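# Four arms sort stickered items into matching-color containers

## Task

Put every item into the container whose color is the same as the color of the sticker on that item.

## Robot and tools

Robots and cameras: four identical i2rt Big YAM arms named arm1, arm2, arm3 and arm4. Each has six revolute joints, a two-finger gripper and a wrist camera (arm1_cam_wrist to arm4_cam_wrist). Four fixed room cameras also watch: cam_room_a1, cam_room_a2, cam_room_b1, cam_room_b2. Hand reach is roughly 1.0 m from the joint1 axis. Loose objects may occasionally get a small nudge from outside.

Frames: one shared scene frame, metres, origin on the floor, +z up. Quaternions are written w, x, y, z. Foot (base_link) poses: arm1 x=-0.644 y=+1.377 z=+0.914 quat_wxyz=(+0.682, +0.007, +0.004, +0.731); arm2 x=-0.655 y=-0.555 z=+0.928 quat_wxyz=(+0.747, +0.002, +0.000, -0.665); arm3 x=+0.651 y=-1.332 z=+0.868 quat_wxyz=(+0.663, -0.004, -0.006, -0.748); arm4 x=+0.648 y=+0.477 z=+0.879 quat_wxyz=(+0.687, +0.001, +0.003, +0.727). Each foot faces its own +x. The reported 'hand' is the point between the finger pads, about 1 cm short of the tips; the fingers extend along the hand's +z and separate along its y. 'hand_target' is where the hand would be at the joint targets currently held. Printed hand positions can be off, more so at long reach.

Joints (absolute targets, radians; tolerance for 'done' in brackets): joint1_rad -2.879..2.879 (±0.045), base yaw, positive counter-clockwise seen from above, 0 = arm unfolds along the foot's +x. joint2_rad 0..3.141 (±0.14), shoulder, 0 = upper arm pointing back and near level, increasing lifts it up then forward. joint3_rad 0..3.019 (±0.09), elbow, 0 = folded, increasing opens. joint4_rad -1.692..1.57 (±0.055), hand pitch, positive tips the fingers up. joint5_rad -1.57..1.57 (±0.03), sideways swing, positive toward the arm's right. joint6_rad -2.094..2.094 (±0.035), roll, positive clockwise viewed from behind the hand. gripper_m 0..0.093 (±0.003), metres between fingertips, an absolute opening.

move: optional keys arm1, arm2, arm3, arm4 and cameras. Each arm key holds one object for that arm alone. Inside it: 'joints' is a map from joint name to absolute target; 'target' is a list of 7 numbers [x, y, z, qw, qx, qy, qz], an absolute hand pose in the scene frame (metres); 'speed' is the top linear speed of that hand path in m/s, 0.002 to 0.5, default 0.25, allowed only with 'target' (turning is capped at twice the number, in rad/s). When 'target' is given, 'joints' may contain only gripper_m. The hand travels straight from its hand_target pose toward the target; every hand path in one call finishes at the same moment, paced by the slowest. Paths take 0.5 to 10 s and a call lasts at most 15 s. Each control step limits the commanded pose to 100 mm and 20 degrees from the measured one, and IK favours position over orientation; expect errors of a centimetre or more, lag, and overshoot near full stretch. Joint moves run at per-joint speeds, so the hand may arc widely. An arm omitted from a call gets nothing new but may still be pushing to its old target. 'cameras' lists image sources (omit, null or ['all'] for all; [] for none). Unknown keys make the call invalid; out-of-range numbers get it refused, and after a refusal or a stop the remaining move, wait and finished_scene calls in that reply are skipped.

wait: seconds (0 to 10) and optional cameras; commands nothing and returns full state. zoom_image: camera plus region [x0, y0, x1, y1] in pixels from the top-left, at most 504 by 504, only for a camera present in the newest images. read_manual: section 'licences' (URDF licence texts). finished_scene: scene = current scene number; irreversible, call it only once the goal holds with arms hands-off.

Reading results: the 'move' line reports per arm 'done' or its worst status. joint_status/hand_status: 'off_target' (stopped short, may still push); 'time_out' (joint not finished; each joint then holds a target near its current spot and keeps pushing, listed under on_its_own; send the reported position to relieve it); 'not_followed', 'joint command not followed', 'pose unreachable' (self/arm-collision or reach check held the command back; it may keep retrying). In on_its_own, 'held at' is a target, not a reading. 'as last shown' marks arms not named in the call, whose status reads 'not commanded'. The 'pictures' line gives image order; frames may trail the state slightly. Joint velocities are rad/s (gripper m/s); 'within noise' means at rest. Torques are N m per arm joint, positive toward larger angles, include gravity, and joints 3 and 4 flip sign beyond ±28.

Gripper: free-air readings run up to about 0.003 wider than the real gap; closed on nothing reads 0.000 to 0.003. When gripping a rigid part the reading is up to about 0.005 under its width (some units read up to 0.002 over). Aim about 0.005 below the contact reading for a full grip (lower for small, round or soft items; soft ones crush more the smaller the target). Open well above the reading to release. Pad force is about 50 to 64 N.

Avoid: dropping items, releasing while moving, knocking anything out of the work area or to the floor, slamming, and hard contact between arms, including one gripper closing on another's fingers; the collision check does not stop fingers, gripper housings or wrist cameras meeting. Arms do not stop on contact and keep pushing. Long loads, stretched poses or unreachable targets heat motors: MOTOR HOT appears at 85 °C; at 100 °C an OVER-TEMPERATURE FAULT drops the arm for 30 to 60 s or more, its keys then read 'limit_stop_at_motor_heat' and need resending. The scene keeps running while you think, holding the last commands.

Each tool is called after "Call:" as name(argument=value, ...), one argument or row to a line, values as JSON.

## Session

Call:
move(
)

Scene clock: 0.00 s.
Joint torques (N m): no reading
Motor temperatures (°C): arm1=[21 23 26 23 21 21 21] | arm2=[23 24 26 22 22 20 23] | arm3=[24 23 24 23 24 23 23] | arm4=[22 22 23 22 24 21 24]
Heat: arm1: hottest joint3_rad 26 °C; arm2: hottest joint3_rad 26 °C; arm3: hottest joint1_rad 24 °C; arm4: hottest joint5_rad 24 °C.
Joint velocities: within noise
arm1.joint_positions: joint1_rad=-0.168 joint2_rad=+0.560 joint3_rad=+1.361 joint4_rad=-1.410 joint5_rad=+0.240 joint6_rad=+0.692 gripper_m=+0.09396
arm1.joint_status: not commanded
arm1.hand: x=-0.5745 y=+1.5715 z=+1.4388 quat_wxyz=(-0.303, +0.280, -0.837, -0.359) (m; scene frame)
arm1.hand_target: x=-0.5746 y=+1.5689 z=+1.4515 quat_wxyz=(-0.308, +0.276, -0.832, -0.370) (m; scene frame)
arm1.hand_status: not commanded
arm2.joint_positions: joint1_rad=+0.198 joint2_rad=+0.483 joint3_rad=+1.641 joint4_rad=-1.210 joint5_rad=-0.086 joint6_rad=-0.484 gripper_m=+0.09396
arm2.joint_status: not commanded
arm2.hand: x=-0.6069 y=-0.6635 z=+1.6316 quat_wxyz=(-0.468, -0.246, -0.683, +0.505) (m; scene frame)
arm2.hand_target: x=-0.6088 y=-0.6576 z=+1.6378 quat_wxyz=(-0.472, -0.244, -0.677, +0.510) (m; scene frame)
arm2.hand_status: not commanded
arm3.joint_positions: joint1_rad=+0.130 joint2_rad=+0.645 joint3_rad=+1.695 joint4_rad=-1.138 joint5_rad=+0.075 joint6_rad=+0.392 gripper_m=+0.09396
arm3.joint_status: not commanded
arm3.hand: x=+0.6386 y=-1.5165 z=+1.5921 quat_wxyz=(-0.552, -0.621, -0.389, +0.398) (m; scene frame)
arm3.hand_target: x=+0.6385 y=-1.5116 z=+1.6003 quat_wxyz=(-0.558, -0.615, -0.384, +0.402) (m; scene frame)
arm3.hand_status: not commanded
arm4.joint_positions: joint1_rad=+0.147 joint2_rad=+0.437 joint3_rad=+1.709 joint4_rad=-1.566 joint5_rad=+0.245 joint6_rad=+0.670 gripper_m=+0.09396
arm4.joint_status: not commanded
arm4.hand: x=+0.6820 y=+0.5376 z=+1.5262 quat_wxyz=(-0.292, +0.355, -0.719, -0.522) (m; scene frame)
arm4.hand_target: x=+0.6829 y=+0.5336 z=+1.5314 quat_wxyz=(-0.294, +0.352, -0.714, -0.529) (m; scene frame)
arm4.hand_status: not commanded
pictures: arm1_cam_wrist, arm2_cam_wrist, arm3_cam_wrist, arm4_cam_wrist, cam_room_a1, cam_room_a2, cam_room_b1, cam_room_b2
Images, in order (width x height): arm1_cam_wrist 672x504, arm2_cam_wrist 672x504, arm3_cam_wrist 672x504, arm4_cam_wrist 672x504, cam_room_a1 672x504, cam_room_a2 672x504, cam_room_b1 672x504, cam_room_b2 672x504.

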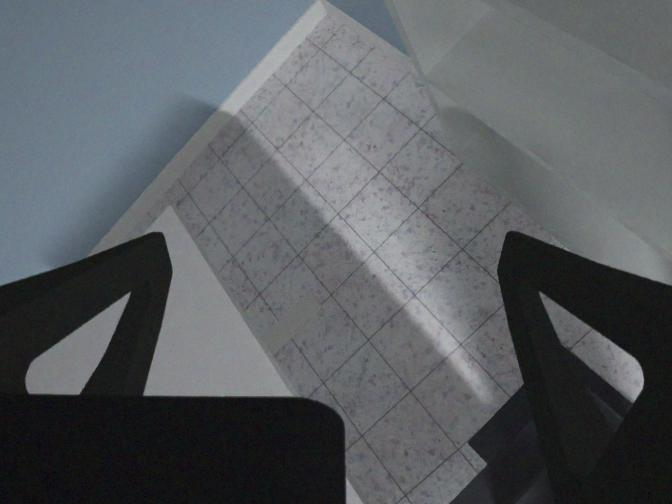

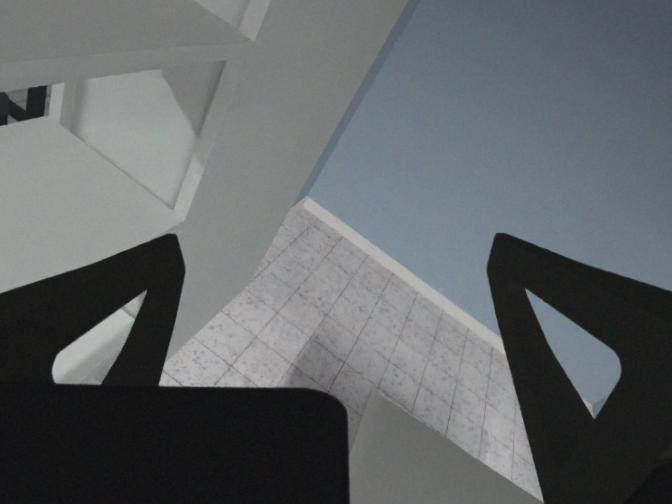

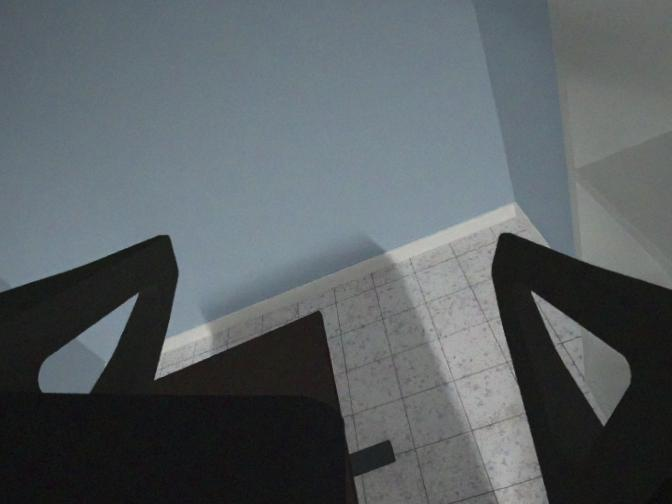

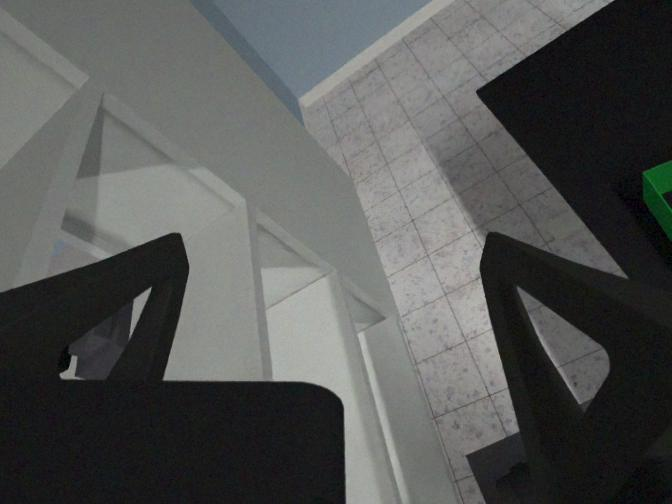

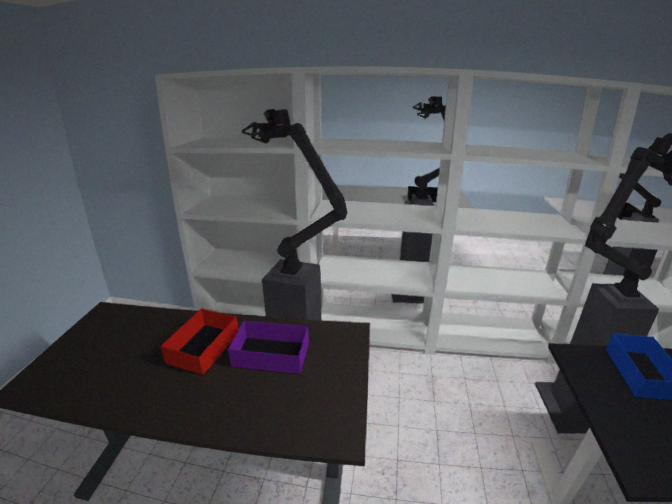

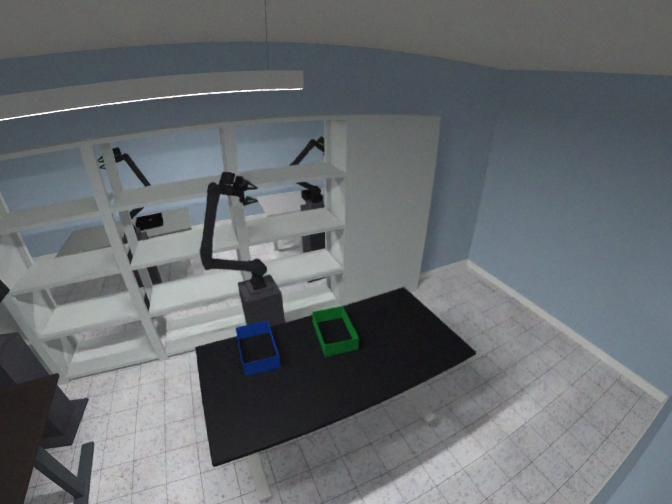

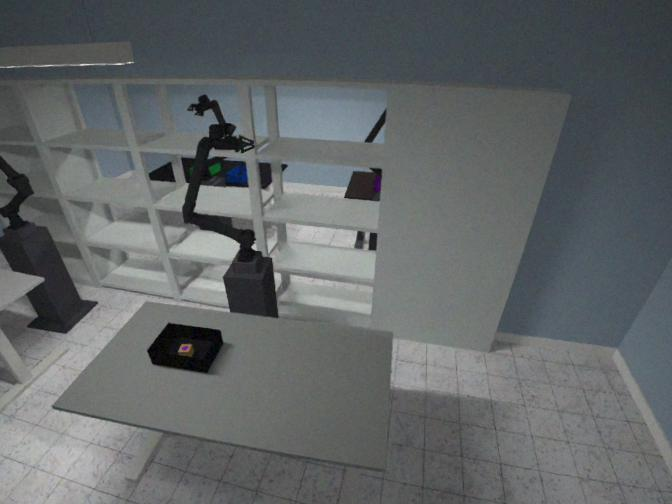

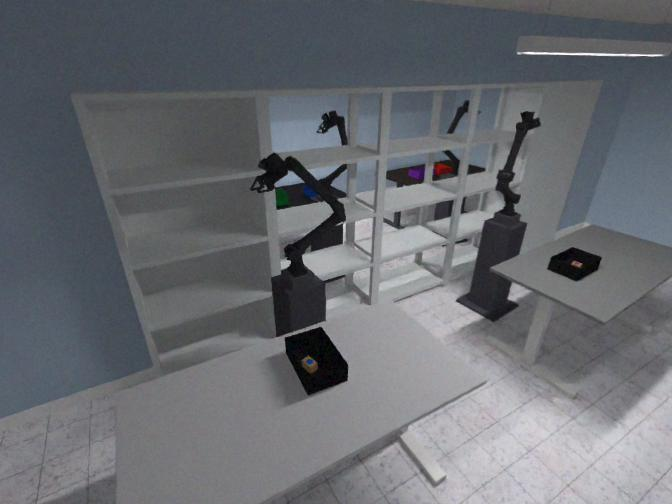

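Call:
move(
  arm1={"joints":{"joint1_rad":1.57,"joint2_rad":1.3,"joint3_rad":1.3,"joint4_rad":-0.9,"joint5_rad":0,"joint6_rad":0}},
  arm2={"joints":{"joint1_rad":-1.57,"joint2_rad":1.3,"joint3_rad":1.3,"joint4_rad":-0.9,"joint5_rad":0,"joint6_rad":0}},
  arm3={"joints":{"joint1_rad":1.57,"joint2_rad":1.3,"joint3_rad":1.3,"joint4_rad":-0.9,"joint5_rad":0,"joint6_rad":0}},
  arm4={"joints":{"joint1_rad":-1.57,"joint2_rad":1.3,"joint3_rad":1.3,"joint4_rad":-0.9,"joint5_rad":0,"joint6_rad":0}},
  cameras=["arm1_cam_wrist","arm2_cam_wrist","arm3_cam_wrist","arm4_cam_wrist"],
)

Scene clock: 7.70 s.
Joint torques (N m): arm1=[-1.96 -9.35 12.9 1.87 0.07 -0.09] | arm2=[1.2 -13.92 12.77 2.33 -0.08 0.19] | arm3=[1.32 -11.81 11.84 1.31 0.13 -0.11] | arm4=[1.03 -13.45 11.18 1.5 0.03 -0.09]
Motor temperatures (°C): arm1=[21 23 28 23 21 21 21] | arm2=[23 24 26 22 22 20 23] | arm3=[24 24 24 23 24 23 23] | arm4=[22 22 24 22 24 21 24]
Heat: arm1: hottest joint3_rad 28 °C; arm2: hottest joint3_rad 26 °C; arm3: hottest joint1_rad 24 °C; arm4: hottest joint3_rad 24 °C.
move: arm1 done; arm2 done; arm3 done; arm4 done
Joint velocities: within noise
arm1.joint_positions: joint1_rad=+1.574 joint2_rad=+1.315 joint3_rad=+1.285 joint4_rad=-0.914 joint5_rad=-0.002 joint6_rad=+0.007 gripper_m=+0.09399
arm1.joint_status: all done
arm1.hand: x=-1.1554 y=+1.3397 z=+1.2252 quat_wxyz=(+0.012, +0.948, +0.031, -0.315) (m; scene frame)
arm1.hand_target: x=-1.1583 y=+1.3415 z=+1.2429 quat_wxyz=(+0.010, +0.941, +0.033, -0.336) (m; scene frame)
arm1.hand_status: not commanded
arm2.joint_positions: joint1_rad=-1.576 joint2_rad=+1.313 joint3_rad=+1.286 joint4_rad=-0.910 joint5_rad=+0.001 joint6_rad=-0.013 gripper_m=+0.09398
arm2.joint_status: all done
arm2.hand: x=-1.1708 y=-0.6135 z=+1.2326 quat_wxyz=(-0.013, -0.949, -0.059, +0.310) (m; scene frame)
arm2.hand_target: x=-1.1729 y=-0.6170 z=+1.2480 quat_wxyz=(-0.018, -0.943, -0.056, +0.328) (m; scene frame)
arm2.hand_status: not commanded
arm3.joint_positions: joint1_rad=+1.566 joint2_rad=+1.295 joint3_rad=+1.274 joint4_rad=-0.901 joint5_rad=-0.003 joint6_rad=+0.006 gripper_m=+0.09398
arm3.joint_status: all done
arm3.hand: x=+1.1611 y=-1.3917 z=+1.1783 quat_wxyz=(-0.319, -0.060, -0.946, +0.024) (m; scene frame)
arm3.hand_target: x=+1.1676 y=-1.3908 z=+1.1899 quat_wxyz=(-0.330, -0.055, -0.942, +0.026) (m; scene frame)
arm3.hand_status: not commanded
arm4.joint_positions: joint1_rad=-1.576 joint2_rad=+1.317 joint3_rad=+1.270 joint4_rad=-0.911 joint5_rad=+0.001 joint6_rad=+0.014 gripper_m=+0.09398
arm4.joint_status: all done
arm4.hand: x=+1.1640 y=+0.5040 z=+1.1716 quat_wxyz=(-0.299, +0.018, -0.954, -0.008) (m; scene frame)
arm4.hand_target: x=+1.1693 y=+0.5079 z=+1.1974 quat_wxyz=(-0.327, +0.028, -0.945, -0.008) (m; scene frame)
arm4.hand_status: not commanded
pictures: arm1_cam_wrist, arm2_cam_wrist, arm3_cam_wrist, arm4_cam_wrist
Images, in order (width x height): arm1_cam_wrist 672x504, arm2_cam_wrist 672x504, arm3_cam_wrist 672x504, arm4_cam_wrist 672x504.

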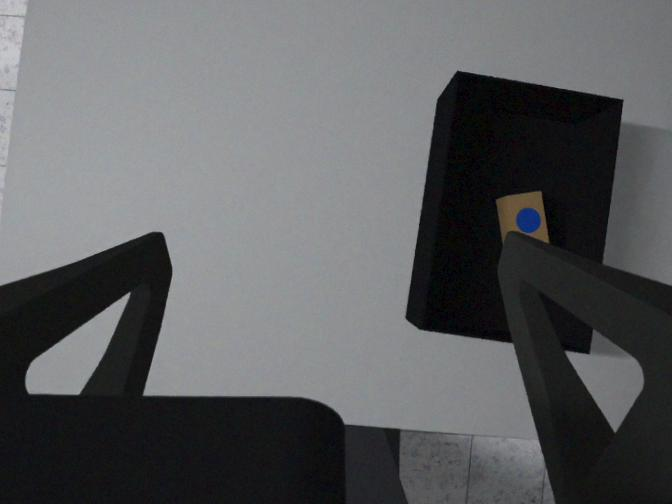

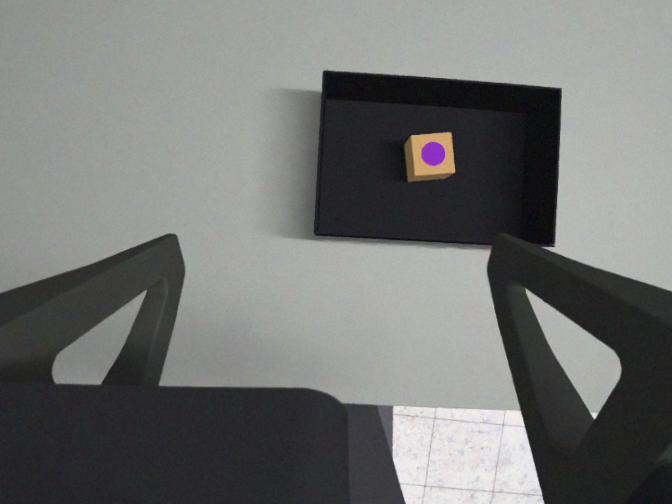

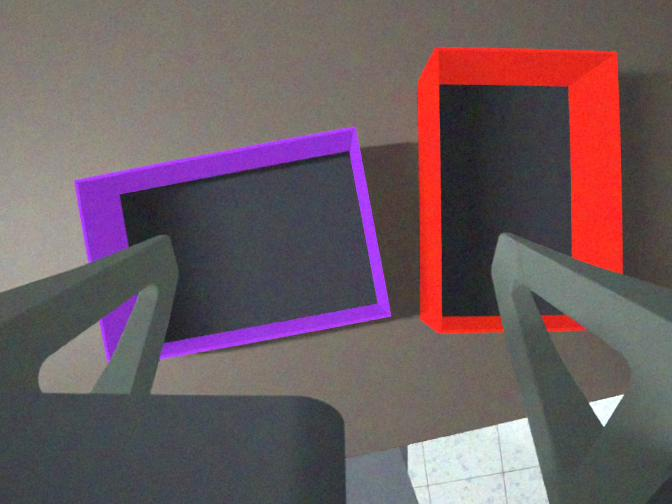

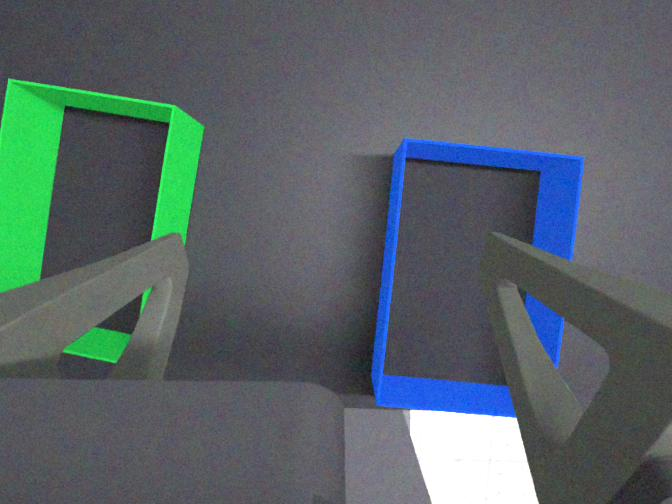

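Call:
move(
  arm1={"target":[-1.20,1.545,0.90,-0.0248,-0.971,-0.1167,0.2065]},
  arm2={"target":[-1.29,-0.548,0.90,-0.0229,-0.972,-0.1075,0.2067]},
  arm3={"joints":{"joint2_rad":0.6,"joint3_rad":1.4,"joint4_rad":-1.2}},
  arm4={"joints":{"joint2_rad":0.6,"joint3_rad":1.4,"joint4_rad":-1.2}},
  cameras=["arm1_cam_wrist","arm2_cam_wrist"],
)

Scene clock: 42.87 s.
Joint torques (N m): arm1=[-1.73 -14.51 12.16 1.43 -0.24 -0.05] | arm2=[0.15 -19.25 12.42 2.15 -0.3 -0.09] | arm3=[1.49 1.73 8.57 1.48 0.12 -0.11] | arm4=[1.26 2.43 7.72 0.98 0.07 -0.08]
Motor temperatures (°C): arm1=[21 24 31 23 21 21 21] | arm2=[23 25 32 22 22 20 23] | arm3=[24 24 29 23 24 23 23] | arm4=[22 23 32 22 24 21 24]
Heat: arm1: hottest joint3_rad 31 °C; arm2: hottest joint3_rad 32 °C; arm3: hottest joint3_rad 29 °C; arm4: hottest joint3_rad 32 °C.
move: arm1 off_target; arm2 off_target; arm3 done; arm4 done
Joint velocities: within noise
arm1.joint_positions: joint1_rad=+1.144 joint2_rad=+1.928 joint3_rad=+1.137 joint4_rad=-0.510 joint5_rad=-0.226 joint6_rad=-0.549 gripper_m=+0.09399
arm1.joint_status: not commanded
arm1.hand: x=-1.1734 y=+1.5346 z=+0.8800 quat_wxyz=(+0.040, +0.977, +0.110, -0.176) (m; scene frame)
arm1.hand_target: x=-1.1986 y=+1.5446 z=+0.9010 quat_wxyz=(+0.025, +0.971, +0.117, -0.207) (m; scene frame)
arm1.hand_status: off_target (0.035 m and 4.0 deg from the pose sent, 0.387 m and 16.1 deg at the start)
arm2.joint_positions: joint1_rad=-1.721 joint2_rad=+1.996 joint3_rad=+1.262 joint4_rad=-0.480 joint5_rad=-0.104 joint6_rad=-0.222 gripper_m=+0.09398
arm2.joint_status: not commanded
arm2.hand: x=-1.2644 y=-0.5522 z=+0.8891 quat_wxyz=(-0.027, -0.978, -0.102, +0.181) (m; scene frame)
arm2.hand_target: x=-1.2887 y=-0.5478 z=+0.9008 quat_wxyz=(-0.023, -0.972, -0.107, +0.207) (m; scene frame)
arm2.hand_status: off_target (0.028 m and 3.1 deg from the pose sent, 0.359 m and 13.4 deg at the start)
arm3.joint_positions: joint1_rad=+1.566 joint2_rad=+0.603 joint3_rad=+1.389 joint4_rad=-1.194 joint5_rad=-0.003 joint6_rad=+0.006 gripper_m=+0.09398
arm3.joint_status: all done
arm3.hand: x=+0.8922 y=-1.3542 z=+1.4424 quat_wxyz=(-0.550, -0.050, -0.833, +0.037) (m; scene frame)
arm3.hand_target: x=+0.8887 y=-1.3533 z=+1.4468 quat_wxyz=(-0.552, -0.047, -0.831, +0.039) (m; scene frame)
arm3.hand_status: not commanded
arm4.joint_positions: joint1_rad=-1.576 joint2_rad=+0.597 joint3_rad=+1.394 joint4_rad=-1.189 joint5_rad=+0.001 joint6_rad=+0.014 gripper_m=+0.09398
arm4.joint_status: all done
arm4.hand: x=+0.8912 y=+0.4910 z=+1.4570 quat_wxyz=(-0.554, +0.016, -0.832, -0.016) (m; scene frame)
arm4.hand_target: x=+0.8906 y=+0.4927 z=+1.4566 quat_wxyz=(-0.550, +0.025, -0.834, -0.015) (m; scene frame)
arm4.hand_status: not commanded
pictures: arm1_cam_wrist, arm2_cam_wrist
Images, in order (width x height): arm1_cam_wrist 672x504, arm2_cam_wrist 672x504.

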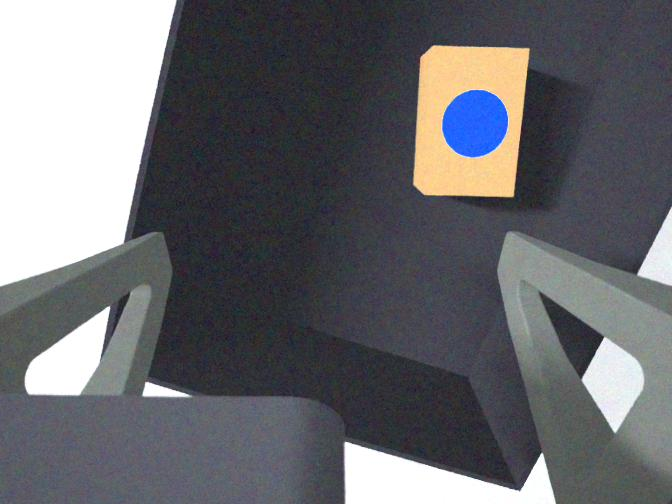

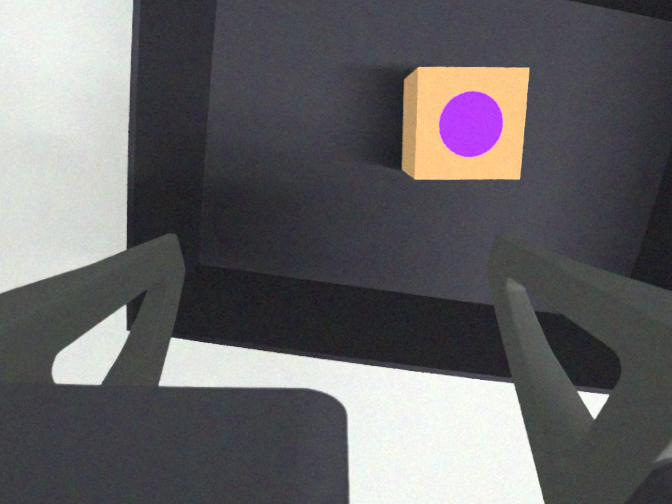

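Call:
move(
  arm1={"target":[-1.240,1.602,0.81,-0.0248,-0.971,-0.1167,0.2065]},
  arm2={"target":[-1.328,-0.489,0.805,-0.0229,-0.972,-0.1075,0.2067]},
  arm3={"joints":{"joint1_rad":-2.06}},
  arm4={"joints":{"joint1_rad":0.9}},
  cameras=["arm1_cam_wrist","arm2_cam_wrist"],
)

Scene clock: 55.80 s.
Joint torques (N m): arm1=[-1.67 -17.03 11.26 1.33 -0.12 -0.06] | arm2=[1.2 -21.95 11.34 2.03 -0.33 -0.09] | arm3=[0.38 1.44 8.66 1.47 -0.03 -0.11] | arm4=[0.79 2.49 7.47 1.17 0.1 -0.1]
Motor temperatures (°C): arm1=[21 25 32 23 21 21 21] | arm2=[23 25 32 22 22 20 23] | arm3=[24 24 28 23 24 23 23] | arm4=[22 23 31 22 24 21 24]
Heat: arm1: hottest joint3_rad 32 °C; arm2: hottest joint3_rad 32 °C; arm3: hottest joint3_rad 28 °C; arm4: hottest joint3_rad 31 °C.
move: arm1 off_target; arm2 off_target; arm3 done; arm4 done
Joint velocities: within noise
arm1.joint_positions: joint1_rad=+1.078 joint2_rad=+2.200 joint3_rad=+1.324 joint4_rad=-0.433 joint5_rad=-0.250 joint6_rad=-0.616 gripper_m=+0.09398
arm1.joint_status: not commanded
arm1.hand: x=-1.2159 y=+1.5889 z=+0.7948 quat_wxyz=(+0.041, +0.976, +0.111, -0.182) (m; scene frame)
arm1.hand_target: x=-1.2387 y=+1.6016 z=+0.8109 quat_wxyz=(+0.025, +0.971, +0.117, -0.206) (m; scene frame)
arm1.hand_status: off_target (0.031 m and 3.5 deg from the pose sent, 0.118 m and 4.0 deg at the start)
arm2.joint_positions: joint1_rad=-1.828 joint2_rad=+2.251 joint3_rad=+1.414 joint4_rad=-0.384 joint5_rad=-0.141 joint6_rad=-0.309 gripper_m=+0.09398
arm2.joint_status: not commanded
arm2.hand: x=-1.3044 y=-0.4871 z=+0.7965 quat_wxyz=(-0.027, -0.978, -0.095, +0.184) (m; scene frame)
arm2.hand_target: x=-1.3270 y=-0.4892 z=+0.8057 quat_wxyz=(-0.023, -0.972, -0.108, +0.207) (m; scene frame)
arm2.hand_status: off_target (0.025 m and 3.1 deg from the pose sent, 0.123 m and 3.1 deg at the start)
arm3.joint_positions: joint1_rad=-2.049 joint2_rad=+0.603 joint3_rad=+1.389 joint4_rad=-1.194 joint5_rad=+0.001 joint6_rad=+0.005 gripper_m=+0.09402
arm3.joint_status: all done
arm3.hand: x=+0.4492 y=-1.1857 z=+1.4396 quat_wxyz=(+0.156, -0.799, +0.252, +0.523) (m; scene frame)
arm3.hand_target: x=+0.4536 y=-1.1857 z=+1.4439 quat_wxyz=(+0.161, -0.796, +0.254, +0.525) (m; scene frame)
arm3.hand_status: not commanded
arm4.joint_positions: joint1_rad=+0.896 joint2_rad=+0.597 joint3_rad=+1.394 joint4_rad=-1.189 joint5_rad=+0.000 joint6_rad=+0.013 gripper_m=+0.09402
arm4.joint_status: all done
arm4.hand: x=+0.4546 y=+0.6192 z=+1.4586 quat_wxyz=(-0.164, +0.789, -0.259, -0.532) (m; scene frame)
arm4.hand_target: x=+0.4545 y=+0.6182 z=+1.4582 quat_wxyz=(-0.165, +0.794, -0.253, -0.528) (m; scene frame)
arm4.hand_status: not commanded
pictures: arm1_cam_wrist, arm2_cam_wrist
Images, in order (width x height): arm1_cam_wrist 672x504, arm2_cam_wrist 672x504.

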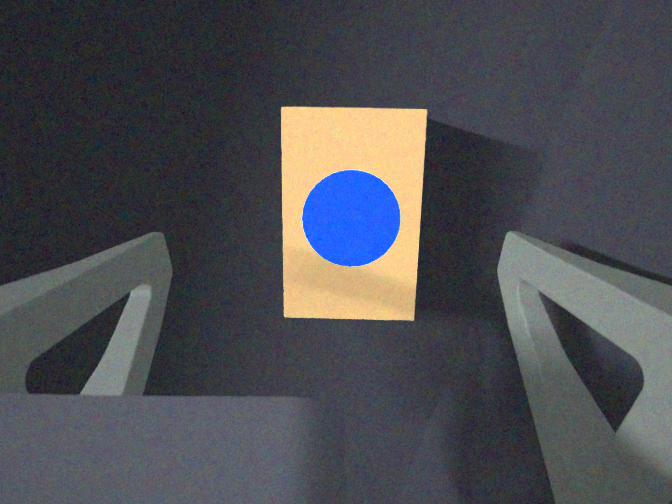

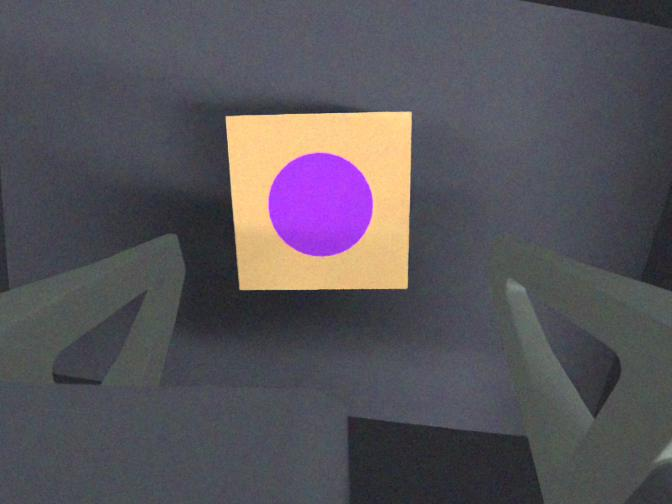

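Call:
move(
  arm1={"target":[-1.239,1.606,0.742,-0.0248,-0.971,-0.1167,0.2065],"speed":0.2},
  arm2={"target":[-1.329,-0.496,0.738,-0.0229,-0.972,-0.1075,0.2067],"speed":0.2},
  cameras=["arm1_cam_wrist","arm2_cam_wrist"],
)

Scene clock: 65.53 s.
Joint torques (N m): arm1=[-2.26 -17.79 9.48 1.42 -0.19 0.01] | arm2=[1.32 -21.13 10.17 2.09 -0.29 0.06] | arm3=[0.5 1.44 8.65 1.43 -0.03 -0.11] | arm4=[1.14 2.49 7.71 1.02 0.05 -0.07]
Motor temperatures (°C): arm1=[21 25 32 23 21 21 21] | arm2=[23 26 32 22 22 20 23] | arm3=[24 24 28 23 24 23 23] | arm4=[22 22 30 22 24 21 24]
Heat: arm1: hottest joint3_rad 32 °C; arm2: hottest joint3_rad 32 °C; arm3: hottest joint3_rad 28 °C; arm4: hottest joint3_rad 30 °C.
move: arm1 off_target; arm2 off_target
Joint velocities: within noise
arm1.joint_positions: joint1_rad=+1.078 joint2_rad=+2.332 joint3_rad=+1.362 joint4_rad=-0.319 joint5_rad=-0.253 joint6_rad=-0.628 gripper_m=+0.09398
arm1.joint_status: not commanded
arm1.hand: x=-1.2243 y=+1.5919 z=+0.7352 quat_wxyz=(+0.036, +0.974, +0.118, -0.190) (m; scene frame)
arm1.hand_target: x=-1.2383 y=+1.6058 z=+0.7425 quat_wxyz=(+0.025, +0.971, +0.117, -0.206) (m; scene frame)
arm1.hand_status: off_target (0.021 m and 2.3 deg from the pose sent, 0.060 m and 3.5 deg at the start)
arm2.joint_positions: joint1_rad=-1.816 joint2_rad=+2.368 joint3_rad=+1.451 joint4_rad=-0.278 joint5_rad=-0.137 joint6_rad=-0.312 gripper_m=+0.09398
arm2.joint_status: not commanded
arm2.hand: x=-1.3145 y=-0.4928 z=+0.7432 quat_wxyz=(-0.024, -0.975, -0.103, +0.196) (m; scene frame)
arm2.hand_target: x=-1.3283 y=-0.4962 z=+0.7384 quat_wxyz=(-0.023, -0.972, -0.108, +0.207) (m; scene frame)
arm2.hand_status: off_target (0.016 m and 1.4 deg from the pose sent, 0.064 m and 3.1 deg at the start)
arm3, arm4: as last shown
pictures: arm1_cam_wrist, arm2_cam_wrist
Images, in order (width x height): arm1_cam_wrist 672x504, arm2_cam_wrist 672x504.

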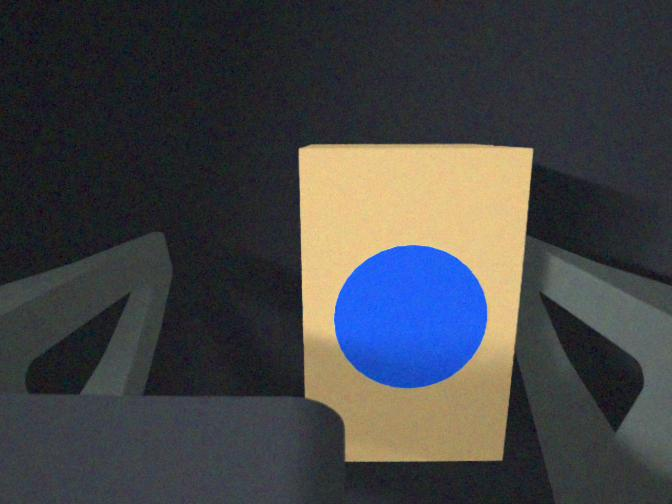

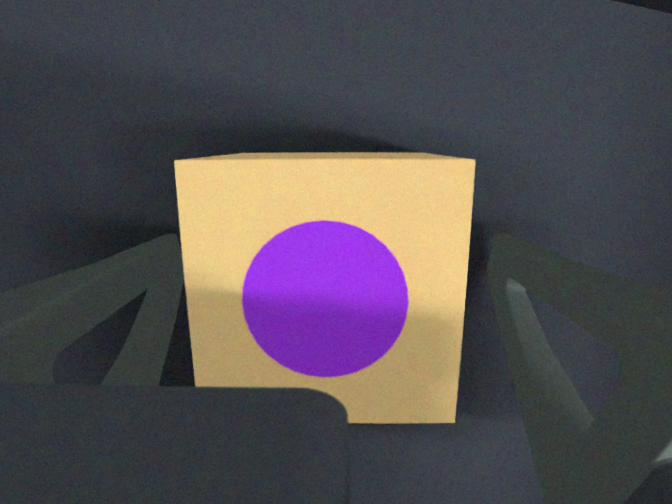

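Call:
move(
  arm1={"target":[-1.242,1.620,0.738,-0.0248,-0.971,-0.1167,0.2065],"speed":0.1},
  arm2={"joints":{"gripper_m":0.046}},
  cameras=["arm1_cam_wrist"],
)

Call:
move(
  arm1={"joints":{"gripper_m":0.036}},
  arm2={"joints":{"gripper_m":0.044}},
  cameras=["arm1_cam_wrist","arm2_cam_wrist"],
)

Scene clock: 71.43 s.
Joint torques (N m): arm1=[-3.37 -16.32 10.74 0.53 -0.16 -0.1] | arm2=[1.14 -21.13 10.18 2.04 -0.28 0.07] | arm3=[0.44 1.44 8.64 1.51 -0.03 -0.1] | arm4=[1.38 1.49 7.61 1.18 0.09 -0.09]
Motor temperatures (°C): arm1=[21 25 32 23 21 21 21] | arm2=[23 26 32 22 22 20 23] | arm3=[24 24 28 23 24 23 23] | arm4=[22 22 30 22 24 21 24]
Heat: arm1: hottest joint3_rad 32 °C; arm2: hottest joint3_rad 32 °C; arm3: hottest joint3_rad 28 °C; arm4: hottest joint3_rad 30 °C.
move: arm1 off_target; arm2 off_target
Joint velocities: within noise
arm1.joint_positions: joint1_rad=+1.065 joint2_rad=+2.342 joint3_rad=+1.381 joint4_rad=-0.319 joint5_rad=-0.259 joint6_rad=-0.640 gripper_m=+0.09398
arm1.joint_status: not commanded
arm1.hand: x=-1.2286 y=+1.6016 z=+0.7351 quat_wxyz=(+0.034, +0.973, +0.118, -0.196) (m; scene frame)
arm1.hand_target: x=-1.2411 y=+1.6198 z=+0.7386 quat_wxyz=(+0.024, +0.971, +0.117, -0.207) (m; scene frame)
arm1.hand_status: off_target (0.023 m and 1.6 deg from the pose sent, 0.033 m and 2.3 deg at the start)
arm2.joint_positions: joint1_rad=-1.816 joint2_rad=+2.368 joint3_rad=+1.451 joint4_rad=-0.278 joint5_rad=-0.138 joint6_rad=-0.312 gripper_m=+0.05275
arm2.joint_status: gripper_m off_target (ended at +0.05278, target +0.04600)
arm2.hand: x=-1.3146 y=-0.4929 z=+0.7433 quat_wxyz=(-0.024, -0.975, -0.103, +0.196) (m; scene frame)
arm2.hand_target: x=-1.3283 y=-0.4962 z=+0.7385 quat_wxyz=(-0.023, -0.972, -0.108, +0.207) (m; scene frame)
arm2.hand_status: not commanded
arm3, arm4: as last shown
pictures: arm1_cam_wrist
Images, in order (width x height): arm1_cam_wrist 672x504.

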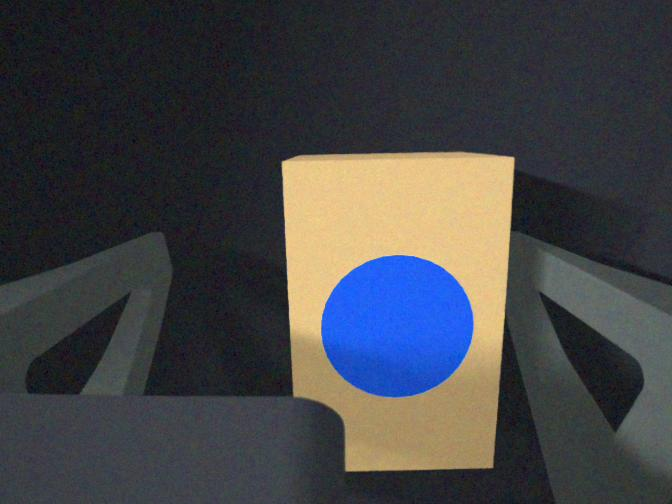

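Scene clock: 72.07 s.
Joint torques (N m): arm1=[-2.55 -16.5 10.32 0.68 -0.13 -0.07] | arm2=[1.26 -21.01 10.17 2.07 -0.27 0.06] | arm3=[0.38 1.49 8.66 1.44 -0.03 -0.11] | arm4=[0.97 2.32 7.58 0.99 0.09 -0.1]
Motor temperatures (°C): arm1=[21 25 32 23 21 21 21] | arm2=[23 26 32 22 22 20 23] | arm3=[24 24 28 23 24 23 23] | arm4=[22 22 30 22 24 21 24]
Heat: arm1: hottest joint3_rad 32 °C; arm2: hottest joint3_rad 32 °C; arm3: hottest joint3_rad 28 °C; arm4: hottest joint3_rad 30 °C.
move: arm1 off_target; arm2 off_target
Joint velocities: within noise
arm1.joint_positions: joint1_rad=+1.057 joint2_rad=+2.342 joint3_rad=+1.385 joint4_rad=-0.319 joint5_rad=-0.259 joint6_rad=-0.643 gripper_m=+0.04384
arm1.joint_status: gripper_m off_target (ended at +0.04387, target +0.03600)
arm1.hand: x=-1.2287 y=+1.6075 z=+0.7364 quat_wxyz=(+0.032, +0.973, +0.116, -0.198) (m; scene frame)
arm1.hand_target: x=-1.2410 y=+1.6198 z=+0.7386 quat_wxyz=(+0.025, +0.971, +0.117, -0.207) (m; scene frame)
arm1.hand_status: not commanded
arm2.joint_positions: joint1_rad=-1.816 joint2_rad=+2.368 joint3_rad=+1.451 joint4_rad=-0.278 joint5_rad=-0.138 joint6_rad=-0.312 gripper_m=+0.05275
arm2.joint_status: gripper_m off_target (ended at +0.05275, target +0.04400)
arm2.hand: x=-1.3146 y=-0.4929 z=+0.7433 quat_wxyz=(-0.024, -0.975, -0.103, +0.196) (m; scene frame)
arm2.hand_target: x=-1.3283 y=-0.4962 z=+0.7385 quat_wxyz=(-0.023, -0.972, -0.108, +0.207) (m; scene frame)
arm2.hand_status: not commanded
arm3, arm4: as last shown
pictures: arm1_cam_wrist, arm2_cam_wrist
Images, in order (width x height): arm1_cam_wrist 672x504, arm2_cam_wrist 672x504.

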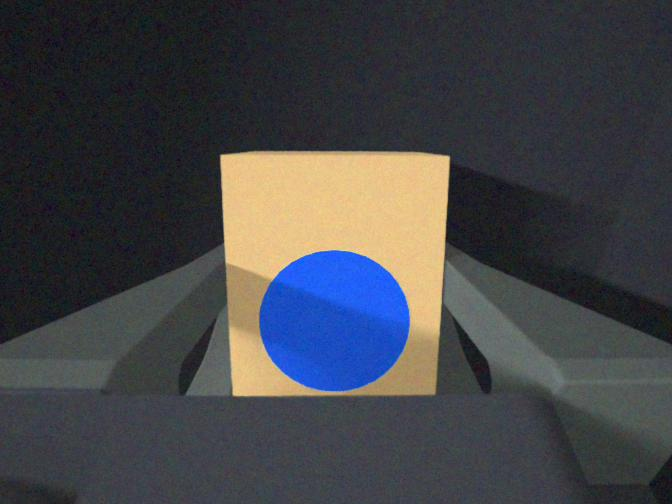

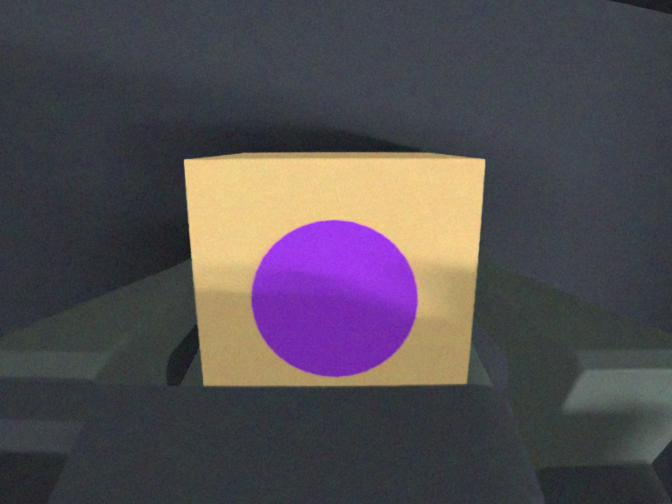

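Call:
move(
  arm1={"target":[-1.20,1.59,0.95,-0.0248,-0.971,-0.1167,0.2065]},
  arm2={"target":[-1.29,-0.496,0.95,-0.0229,-0.972,-0.1075,0.2067]},
  cameras=[],
)

Call:
move(
  arm1={"joints":{"joint1_rad":-2.28,"joint2_rad":0.7,"joint3_rad":1.4,"joint4_rad":-1.4,"joint5_rad":0,"joint6_rad":0}},
  arm2={"joints":{"joint1_rad":0.845,"joint2_rad":0.7,"joint3_rad":1.4,"joint4_rad":-1.4,"joint5_rad":0,"joint6_rad":0}},
  cameras=["arm1_cam_wrist","arm2_cam_wrist"],
)

Call:
move(
  arm1={"target":[-0.34,1.148,1.15,0.401,0.287,0.859,-0.134]},
  arm2={"target":[-0.344,-0.773,1.15,0.4035,0.2725,0.864,-0.127]},
  cameras=["arm2_cam_wrist","cam_room_b1"],
)

Scene clock: 88.83 s.
Joint torques (N m): arm1=[-1.44 -15.62 9.63 0.68 -0.1 0.13] | arm2=[0.5 -20.72 8.79 1.05 -0.34 -0.03] | arm3=[0.5 1.26 8.65 1.47 -0.02 -0.11] | arm4=[1.08 2.08 7.49 0.99 0.1 -0.06]
Motor temperatures (°C): arm1=[21 25 32 23 21 21 22] | arm2=[23 27 31 22 22 20 23] | arm3=[24 24 27 23 24 23 23] | arm4=[22 22 30 22 24 21 24]
Heat: arm1: hottest joint3_rad 32 °C; arm2: hottest joint3_rad 31 °C; arm3: hottest joint3_rad 27 °C; arm4: hottest joint3_rad 30 °C.
move: arm1 done; arm2 done
Joint velocities: within noise
arm1.joint_positions: joint1_rad=+1.057 joint2_rad=+1.891 joint3_rad=+1.286 joint4_rad=-0.645 joint5_rad=-0.254 joint6_rad=-0.642 gripper_m=+0.04384
arm1.joint_status: not commanded
arm1.hand: x=-1.1990 y=+1.5951 z=+0.9467 quat_wxyz=(+0.023, +0.971, +0.117, -0.208) (m; scene frame)
arm1.hand_target: x=-1.1999 y=+1.5901 z=+0.9499 quat_wxyz=(+0.025, +0.971, +0.117, -0.206) (m; scene frame)
arm1.hand_status: done (0.006 m and 0.3 deg from the pose sent, 0.216 m and 1.3 deg at the start)
arm2.joint_positions: joint1_rad=-1.816 joint2_rad=+1.944 joint3_rad=+1.373 joint4_rad=-0.579 joint5_rad=-0.140 joint6_rad=-0.312 gripper_m=+0.05275
arm2.joint_status: not commanded
arm2.hand: x=-1.2972 y=-0.4963 z=+0.9559 quat_wxyz=(-0.020, -0.970, -0.105, +0.217) (m; scene frame)
arm2.hand_target: x=-1.2900 y=-0.4961 z=+0.9500 quat_wxyz=(-0.023, -0.972, -0.108, +0.207) (m; scene frame)
arm2.hand_status: done (0.009 m and 1.3 deg from the pose sent, 0.208 m and 1.4 deg at the start)
arm3, arm4: as last shown
pictures: none
No camera images: "cameras" was empty.

Scene clock: 91.30 s.
Joint torques (N m): arm1=[-2.55 1.14 12.66 1.2 -0.06 0.1] | arm2=[1.2 -0.5 11.95 1.78 0.12 0.22] | arm3=[0.44 1.38 8.65 1.55 -0.03 -0.11] | arm4=[1.14 2.43 7.66 1.07 0.07 -0.09]
Motor temperatures (°C): arm1=[21 25 32 23 21 21 22] | arm2=[23 27 31 22 22 20 24] | arm3=[24 24 27 23 24 23 23] | arm4=[22 22 30 22 24 21 24]
Heat: arm1: hottest joint3_rad 32 °C; arm2: hottest joint3_rad 31 °C; arm3: hottest joint3_rad 27 °C; arm4: hottest joint3_rad 30 °C.
move: arm1 done; arm2 done
Joint velocities: within noise
arm1.joint_positions: joint1_rad=-2.273 joint2_rad=+0.700 joint3_rad=+1.368 joint4_rad=-1.391 joint5_rad=+0.002 joint6_rad=-0.007 gripper_m=+0.04383
arm1.joint_status: all done
arm1.hand: x=-0.4267 y=+1.2213 z=+1.4108 quat_wxyz=(-0.383, -0.281, -0.870, +0.131) (m; scene frame)
arm1.hand_target: x=-0.4305 y=+1.2225 z=+1.4243 quat_wxyz=(-0.393, -0.285, -0.864, +0.134) (m; scene frame)
arm1.hand_status: not commanded
arm2.joint_positions: joint1_rad=+0.840 joint2_rad=+0.696 joint3_rad=+1.373 joint4_rad=-1.387 joint5_rad=-0.003 joint6_rad=-0.015 gripper_m=+0.05277
arm2.joint_status: all done
arm2.hand: x=-0.4443 y=-0.7061 z=+1.4325 quat_wxyz=(-0.397, -0.268, -0.868, +0.126) (m; scene frame)
arm2.hand_target: x=-0.4462 y=-0.7039 z=+1.4421 quat_wxyz=(-0.403, -0.273, -0.865, +0.125) (m; scene frame)
arm2.hand_status: not commanded
arm3, arm4: as last shown
pictures: arm1_cam_wrist, arm2_cam_wrist
Images, in order (width x height): arm1_cam_wrist 672x504, arm2_cam_wrist 672x504.

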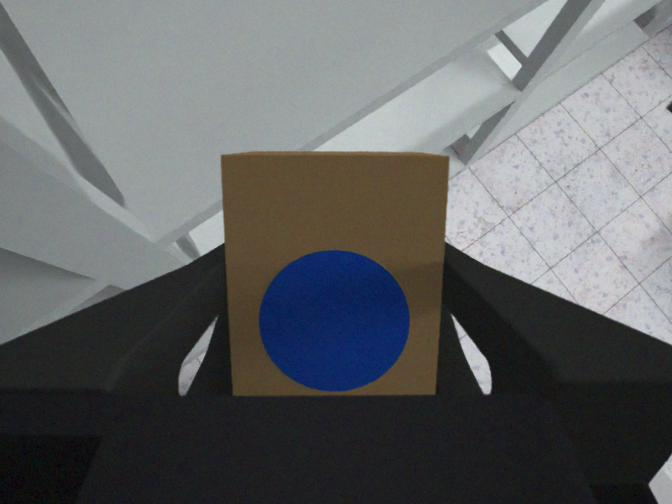

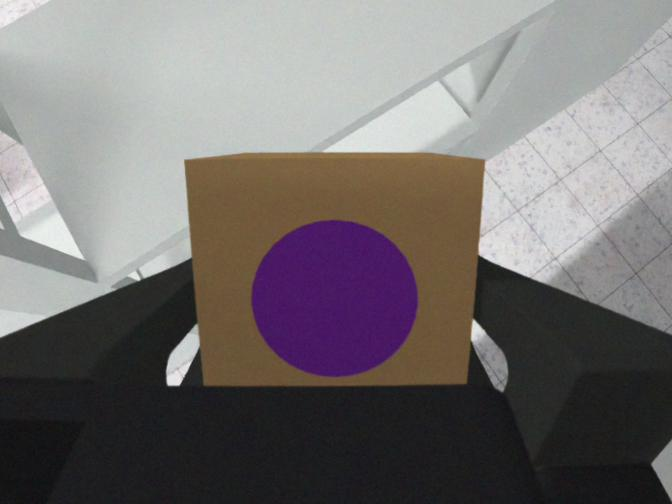

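Scene clock: 93.27 s.
Joint torques (N m): arm1=[-2.67 -2.14 12.88 2.43 -0.07 0.12] | arm2=[1.44 -5.25 11.55 3.29 0.15 0.22] | arm3=[0.44 1.38 8.65 1.47 -0.03 -0.11] | arm4=[0.85 2.43 7.62 1.14 0.12 -0.07]
Motor temperatures (°C): arm1=[21 25 32 23 21 21 22] | arm2=[23 27 31 22 22 20 24] | arm3=[24 24 27 23 24 23 23] | arm4=[22 22 30 22 24 21 24]
Heat: arm1: hottest joint3_rad 32 °C; arm2: hottest joint3_rad 31 °C; arm3: hottest joint3_rad 27 °C; arm4: hottest joint3_rad 30 °C.
move: arm1 off_target; arm2 done
Joint velocities: within noise
arm1.joint_positions: joint1_rad=-2.284 joint2_rad=+0.809 joint3_rad=+0.650 joint4_rad=-0.566 joint5_rad=-0.011 joint6_rad=-0.007 gripper_m=+0.04383
arm1.joint_status: not commanded
arm1.hand: x=-0.3429 y=+1.1550 z=+1.1365 quat_wxyz=(-0.383, -0.283, -0.870, +0.127) (m; scene frame)
arm1.hand_target: x=-0.3403 y=+1.1484 z=+1.1500 quat_wxyz=(-0.401, -0.287, -0.859, +0.134) (m; scene frame)
arm1.hand_status: off_target (0.016 m and 2.5 deg from the pose sent, 0.285 m and 2.5 deg at the start)
arm2.joint_positions: joint1_rad=+0.840 joint2_rad=+0.834 joint3_rad=+0.632 joint4_rad=-0.522 joint5_rad=+0.003 joint6_rad=-0.013 gripper_m=+0.05277
arm2.joint_status: not commanded
arm2.hand: x=-0.3485 y=-0.7732 z=+1.1452 quat_wxyz=(-0.391, -0.271, -0.871, +0.126) (m; scene frame)
arm2.hand_target: x=-0.3441 y=-0.7728 z=+1.1500 quat_wxyz=(-0.403, -0.272, -0.864, +0.127) (m; scene frame)
arm2.hand_status: done (0.007 m and 1.6 deg from the pose sent, 0.307 m and 1.0 deg at the start)
arm3, arm4: as last shown
pictures: arm2_cam_wrist, cam_room_b1
Images, in order (width x height): arm2_cam_wrist 672x504, cam_room_b1 672x504.

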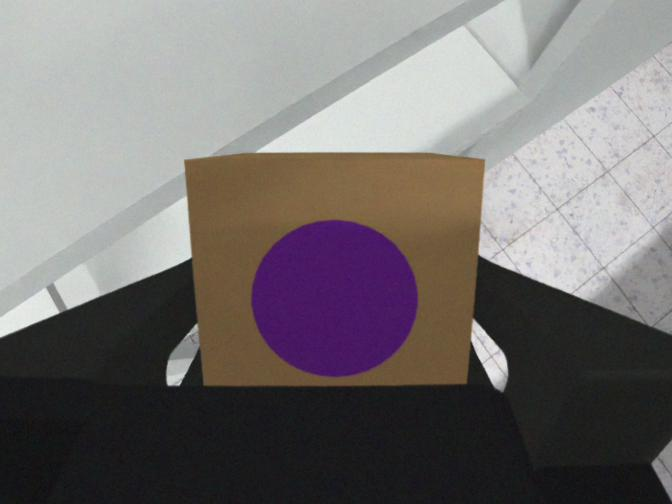

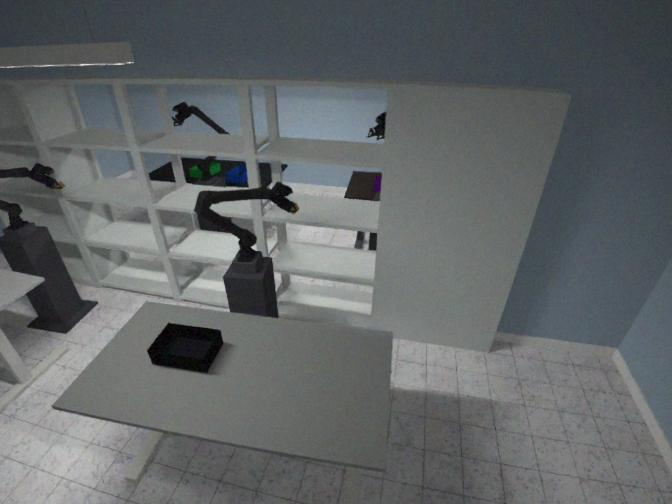

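Call:
move(
  arm1={"target":[-0.05,0.935,1.15,0.401,0.287,0.859,-0.134]},
  arm2={"target":[-0.05,-0.979,1.15,0.4035,0.2725,0.864,-0.127]},
  cameras=[],
)

Call:
move(
  arm1={"target":[-0.04,0.927,1.11,0.189,0.311,0.929,-0.063]},
  arm2={"target":[-0.045,-0.983,1.10,0.190,0.295,0.935,-0.060]},
  cameras=[],
)

Call:
move(
  arm1={"target":[-0.04,0.927,1.03,0.189,0.311,0.929,-0.063],"speed":0.15},
  arm2={"target":[-0.045,-0.983,1.03,0.190,0.295,0.935,-0.060],"speed":0.15},
  cameras=["arm4_cam_wrist","arm3_cam_wrist"],
)

Scene clock: 101.83 s.
Joint torques (N m): arm1=[-1.55 -15.44 17.31 1.25 0.14 0.11] | arm2=[1.32 -19.14 16.75 1.72 0.02 0.19] | arm3=[0.44 1.38 8.64 1.47 -0.03 -0.11] | arm4=[0.91 2.43 7.68 1.03 0.1 -0.08]
Motor temperatures (°C): arm1=[21 25 33 23 21 21 22] | arm2=[23 26 31 22 22 20 24] | arm3=[24 24 27 23 24 23 23] | arm4=[22 22 30 22 24 21 24]
Heat: arm1: hottest joint3_rad 33 °C; arm2: hottest joint3_rad 31 °C; arm3: hottest joint3_rad 27 °C; arm4: hottest joint3_rad 30 °C.
move: arm1 off_target; arm2 off_target
Joint velocities: within noise
arm1.joint_positions: joint1_rad=-2.284 joint2_rad=+1.792 joint3_rad=+1.506 joint4_rad=-0.453 joint5_rad=-0.005 joint6_rad=-0.002 gripper_m=+0.04383
arm1.joint_status: not commanded
arm1.hand: x=-0.0652 y=+0.9447 z=+1.1158 quat_wxyz=(-0.377, -0.288, -0.871, +0.127) (m; scene frame)
arm1.hand_target: x=-0.0518 y=+0.9365 z=+1.1501 quat_wxyz=(-0.402, -0.287, -0.859, +0.134) (m; scene frame)
arm1.hand_status: off_target (0.039 m and 3.2 deg from the pose sent, 0.367 m and 2.5 deg at the start)
arm2.joint_positions: joint1_rad=+0.840 joint2_rad=+1.800 joint3_rad=+1.483 joint4_rad=-0.415 joint5_rad=+0.003 joint6_rad=-0.013 gripper_m=+0.05277
arm2.joint_status: not commanded
arm2.hand: x=-0.0672 y=-0.9712 z=+1.1284 quat_wxyz=(-0.387, -0.271, -0.872, +0.125) (m; scene frame)
arm2.hand_target: x=-0.0514 y=-0.9779 z=+1.1501 quat_wxyz=(-0.404, -0.272, -0.864, +0.127) (m; scene frame)
arm2.hand_status: off_target (0.029 m and 2.1 deg from the pose sent, 0.363 m and 1.6 deg at the start)
arm3, arm4: as last shown
pictures: none
No camera images: "cameras" was empty.

Scene clock: 103.60 s.
Joint torques (N m): arm1=[-1.32 -19.02 17.44 0.68 -0.06 0.14] | arm2=[1.2 -22.01 16.75 0.95 0.04 0.2] | arm3=[0.5 1.38 8.68 1.47 -0.02 -0.11] | arm4=[1.49 2.32 7.71 1.06 0.07 -0.07]
Motor temperatures (°C): arm1=[21 25 34 23 21 21 22] | arm2=[23 26 32 22 22 20 24] | arm3=[24 24 27 23 24 23 23] | arm4=[22 22 30 22 24 21 24]
Heat: arm1: hottest joint3_rad 34 °C; arm2: hottest joint3_rad 32 °C; arm3: hottest joint3_rad 27 °C; arm4: hottest joint3_rad 30 °C.
move: arm1 off_target; arm2 off_target
Joint velocities: within noise
arm1.joint_positions: joint1_rad=-2.284 joint2_rad=+2.076 joint3_rad=+2.028 joint4_rad=-1.156 joint5_rad=-0.005 joint6_rad=-0.002 gripper_m=+0.04383
arm1.joint_status: not commanded
arm1.hand: x=-0.0539 y=+0.9359 z=+1.0845 quat_wxyz=(-0.166, -0.310, -0.934, +0.057) (m; scene frame)
arm1.hand_target: x=-0.0413 y=+0.9281 z=+1.1101 quat_wxyz=(-0.190, -0.311, -0.929, +0.063) (m; scene frame)
arm1.hand_status: off_target (0.030 m and 2.8 deg from the pose sent, 0.031 m and 23.9 deg at the start)
arm2.joint_positions: joint1_rad=+0.840 joint2_rad=+2.057 joint3_rad=+1.939 joint4_rad=-1.079 joint5_rad=+0.003 joint6_rad=-0.013 gripper_m=+0.05277
arm2.joint_status: not commanded
arm2.hand: x=-0.0608 y=-0.9756 z=+1.0874 quat_wxyz=(-0.177, -0.291, -0.939, +0.057) (m; scene frame)
arm2.hand_target: x=-0.0460 y=-0.9822 z=+1.0999 quat_wxyz=(-0.191, -0.295, -0.934, +0.060) (m; scene frame)
arm2.hand_status: off_target (0.021 m and 1.7 deg from the pose sent, 0.038 m and 25.1 deg at the start)
arm3.joint_positions: joint1_rad=-2.049 joint2_rad=+0.603 joint3_rad=+1.389 joint4_rad=-1.194 joint5_rad=+0.001 joint6_rad=+0.005 gripper_m=+0.09402
arm3.joint_status: not commanded
arm3.hand: x=+0.4492 y=-1.1857 z=+1.4396 quat_wxyz=(+0.156, -0.799, +0.252, +0.523) (m; scene frame)
arm3.hand_target: x=+0.4536 y=-1.1857 z=+1.4439 quat_wxyz=(+0.161, -0.796, +0.254, +0.525) (m; scene frame)
arm3.hand_status: not commanded
arm4.joint_positions: joint1_rad=+0.896 joint2_rad=+0.597 joint3_rad=+1.394 joint4_rad=-1.189 joint5_rad=+0.000 joint6_rad=+0.013 gripper_m=+0.09402
arm4.joint_status: not commanded
arm4.hand: x=+0.4546 y=+0.6192 z=+1.4586 quat_wxyz=(-0.164, +0.789, -0.259, -0.532) (m; scene frame)
arm4.hand_target: x=+0.4545 y=+0.6182 z=+1.4582 quat_wxyz=(-0.165, +0.794, -0.253, -0.528) (m; scene frame)
arm4.hand_status: not commanded
pictures: none
No camera images: "cameras" was empty.

Scene clock: 104.93 s.
Joint torques (N m): arm1=[-1.38 -20.31 11.86 1.65 -0.02 0.14] | arm2=[1.14 -23.06 10.71 2.37 0.04 0.2] | arm3=[0.38 1.49 8.66 1.47 -0.03 -0.12] | arm4=[0.79 2.02 7.53 1.18 0.1 -0.1]
Motor temperatures (°C): arm1=[21 25 34 23 21 21 22] | arm2=[23 26 32 22 22 20 24] | arm3=[24 24 27 23 24 23 23] | arm4=[22 22 30 22 24 21 24]
Heat: arm1: hottest joint3_rad 34 °C; arm2: hottest joint3_rad 32 °C; arm3: hottest joint3_rad 27 °C; arm4: hottest joint3_rad 30 °C.
move: arm1 done; arm2 off_target
Joint velocities: within noise
arm1.joint_positions: joint1_rad=-2.284 joint2_rad=+2.118 joint3_rad=+1.929 joint4_rad=-0.995 joint5_rad=-0.005 joint6_rad=-0.002 gripper_m=+0.04383
arm1.joint_status: not commanded
arm1.hand: x=-0.0465 y=+0.9297 z=+1.0223 quat_wxyz=(-0.175, -0.309, -0.933, +0.060) (m; scene frame)
arm1.hand_target: x=-0.0401 y=+0.9272 z=+1.0300 quat_wxyz=(-0.189, -0.311, -0.929, +0.063) (m; scene frame)
arm1.hand_status: done (0.010 m and 1.7 deg from the pose sent, 0.057 m and 2.8 deg at the start)
arm2.joint_positions: joint1_rad=+0.840 joint2_rad=+2.100 joint3_rad=+1.887 joint4_rad=-0.953 joint5_rad=+0.003 joint6_rad=-0.013 gripper_m=+0.05277
arm2.joint_status: not commanded
arm2.hand: x=-0.0491 y=-0.9836 z=+1.0441 quat_wxyz=(-0.191, -0.290, -0.936, +0.062) (m; scene frame)
arm2.hand_target: x=-0.0452 y=-0.9828 z=+1.0303 quat_wxyz=(-0.190, -0.295, -0.935, +0.060) (m; scene frame)
arm2.hand_status: off_target (0.015 m and 0.6 deg from the pose sent, 0.060 m and 1.7 deg at the start)
arm3, arm4: as last shown
pictures: arm3_cam_wrist, arm4_cam_wrist
Images, in order (width x height): arm3_cam_wrist 672x504, arm4_cam_wrist 672x504.

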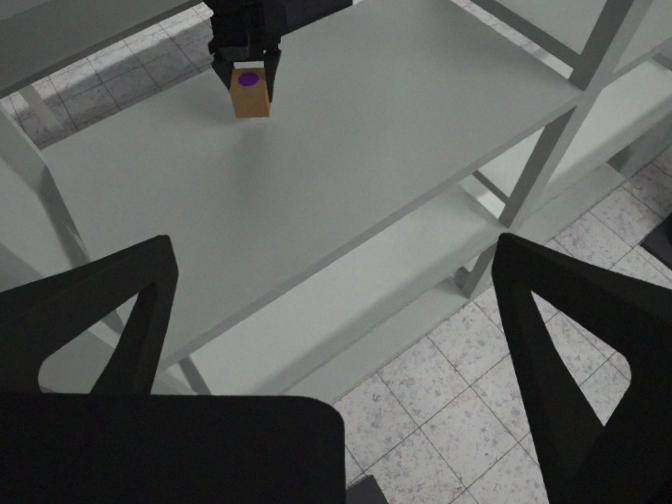

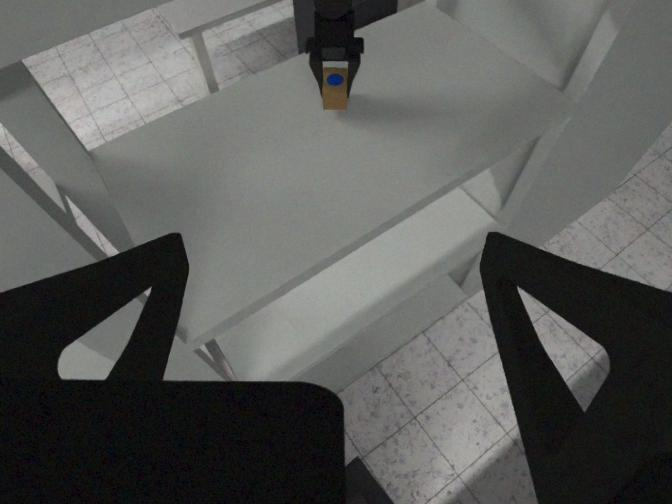

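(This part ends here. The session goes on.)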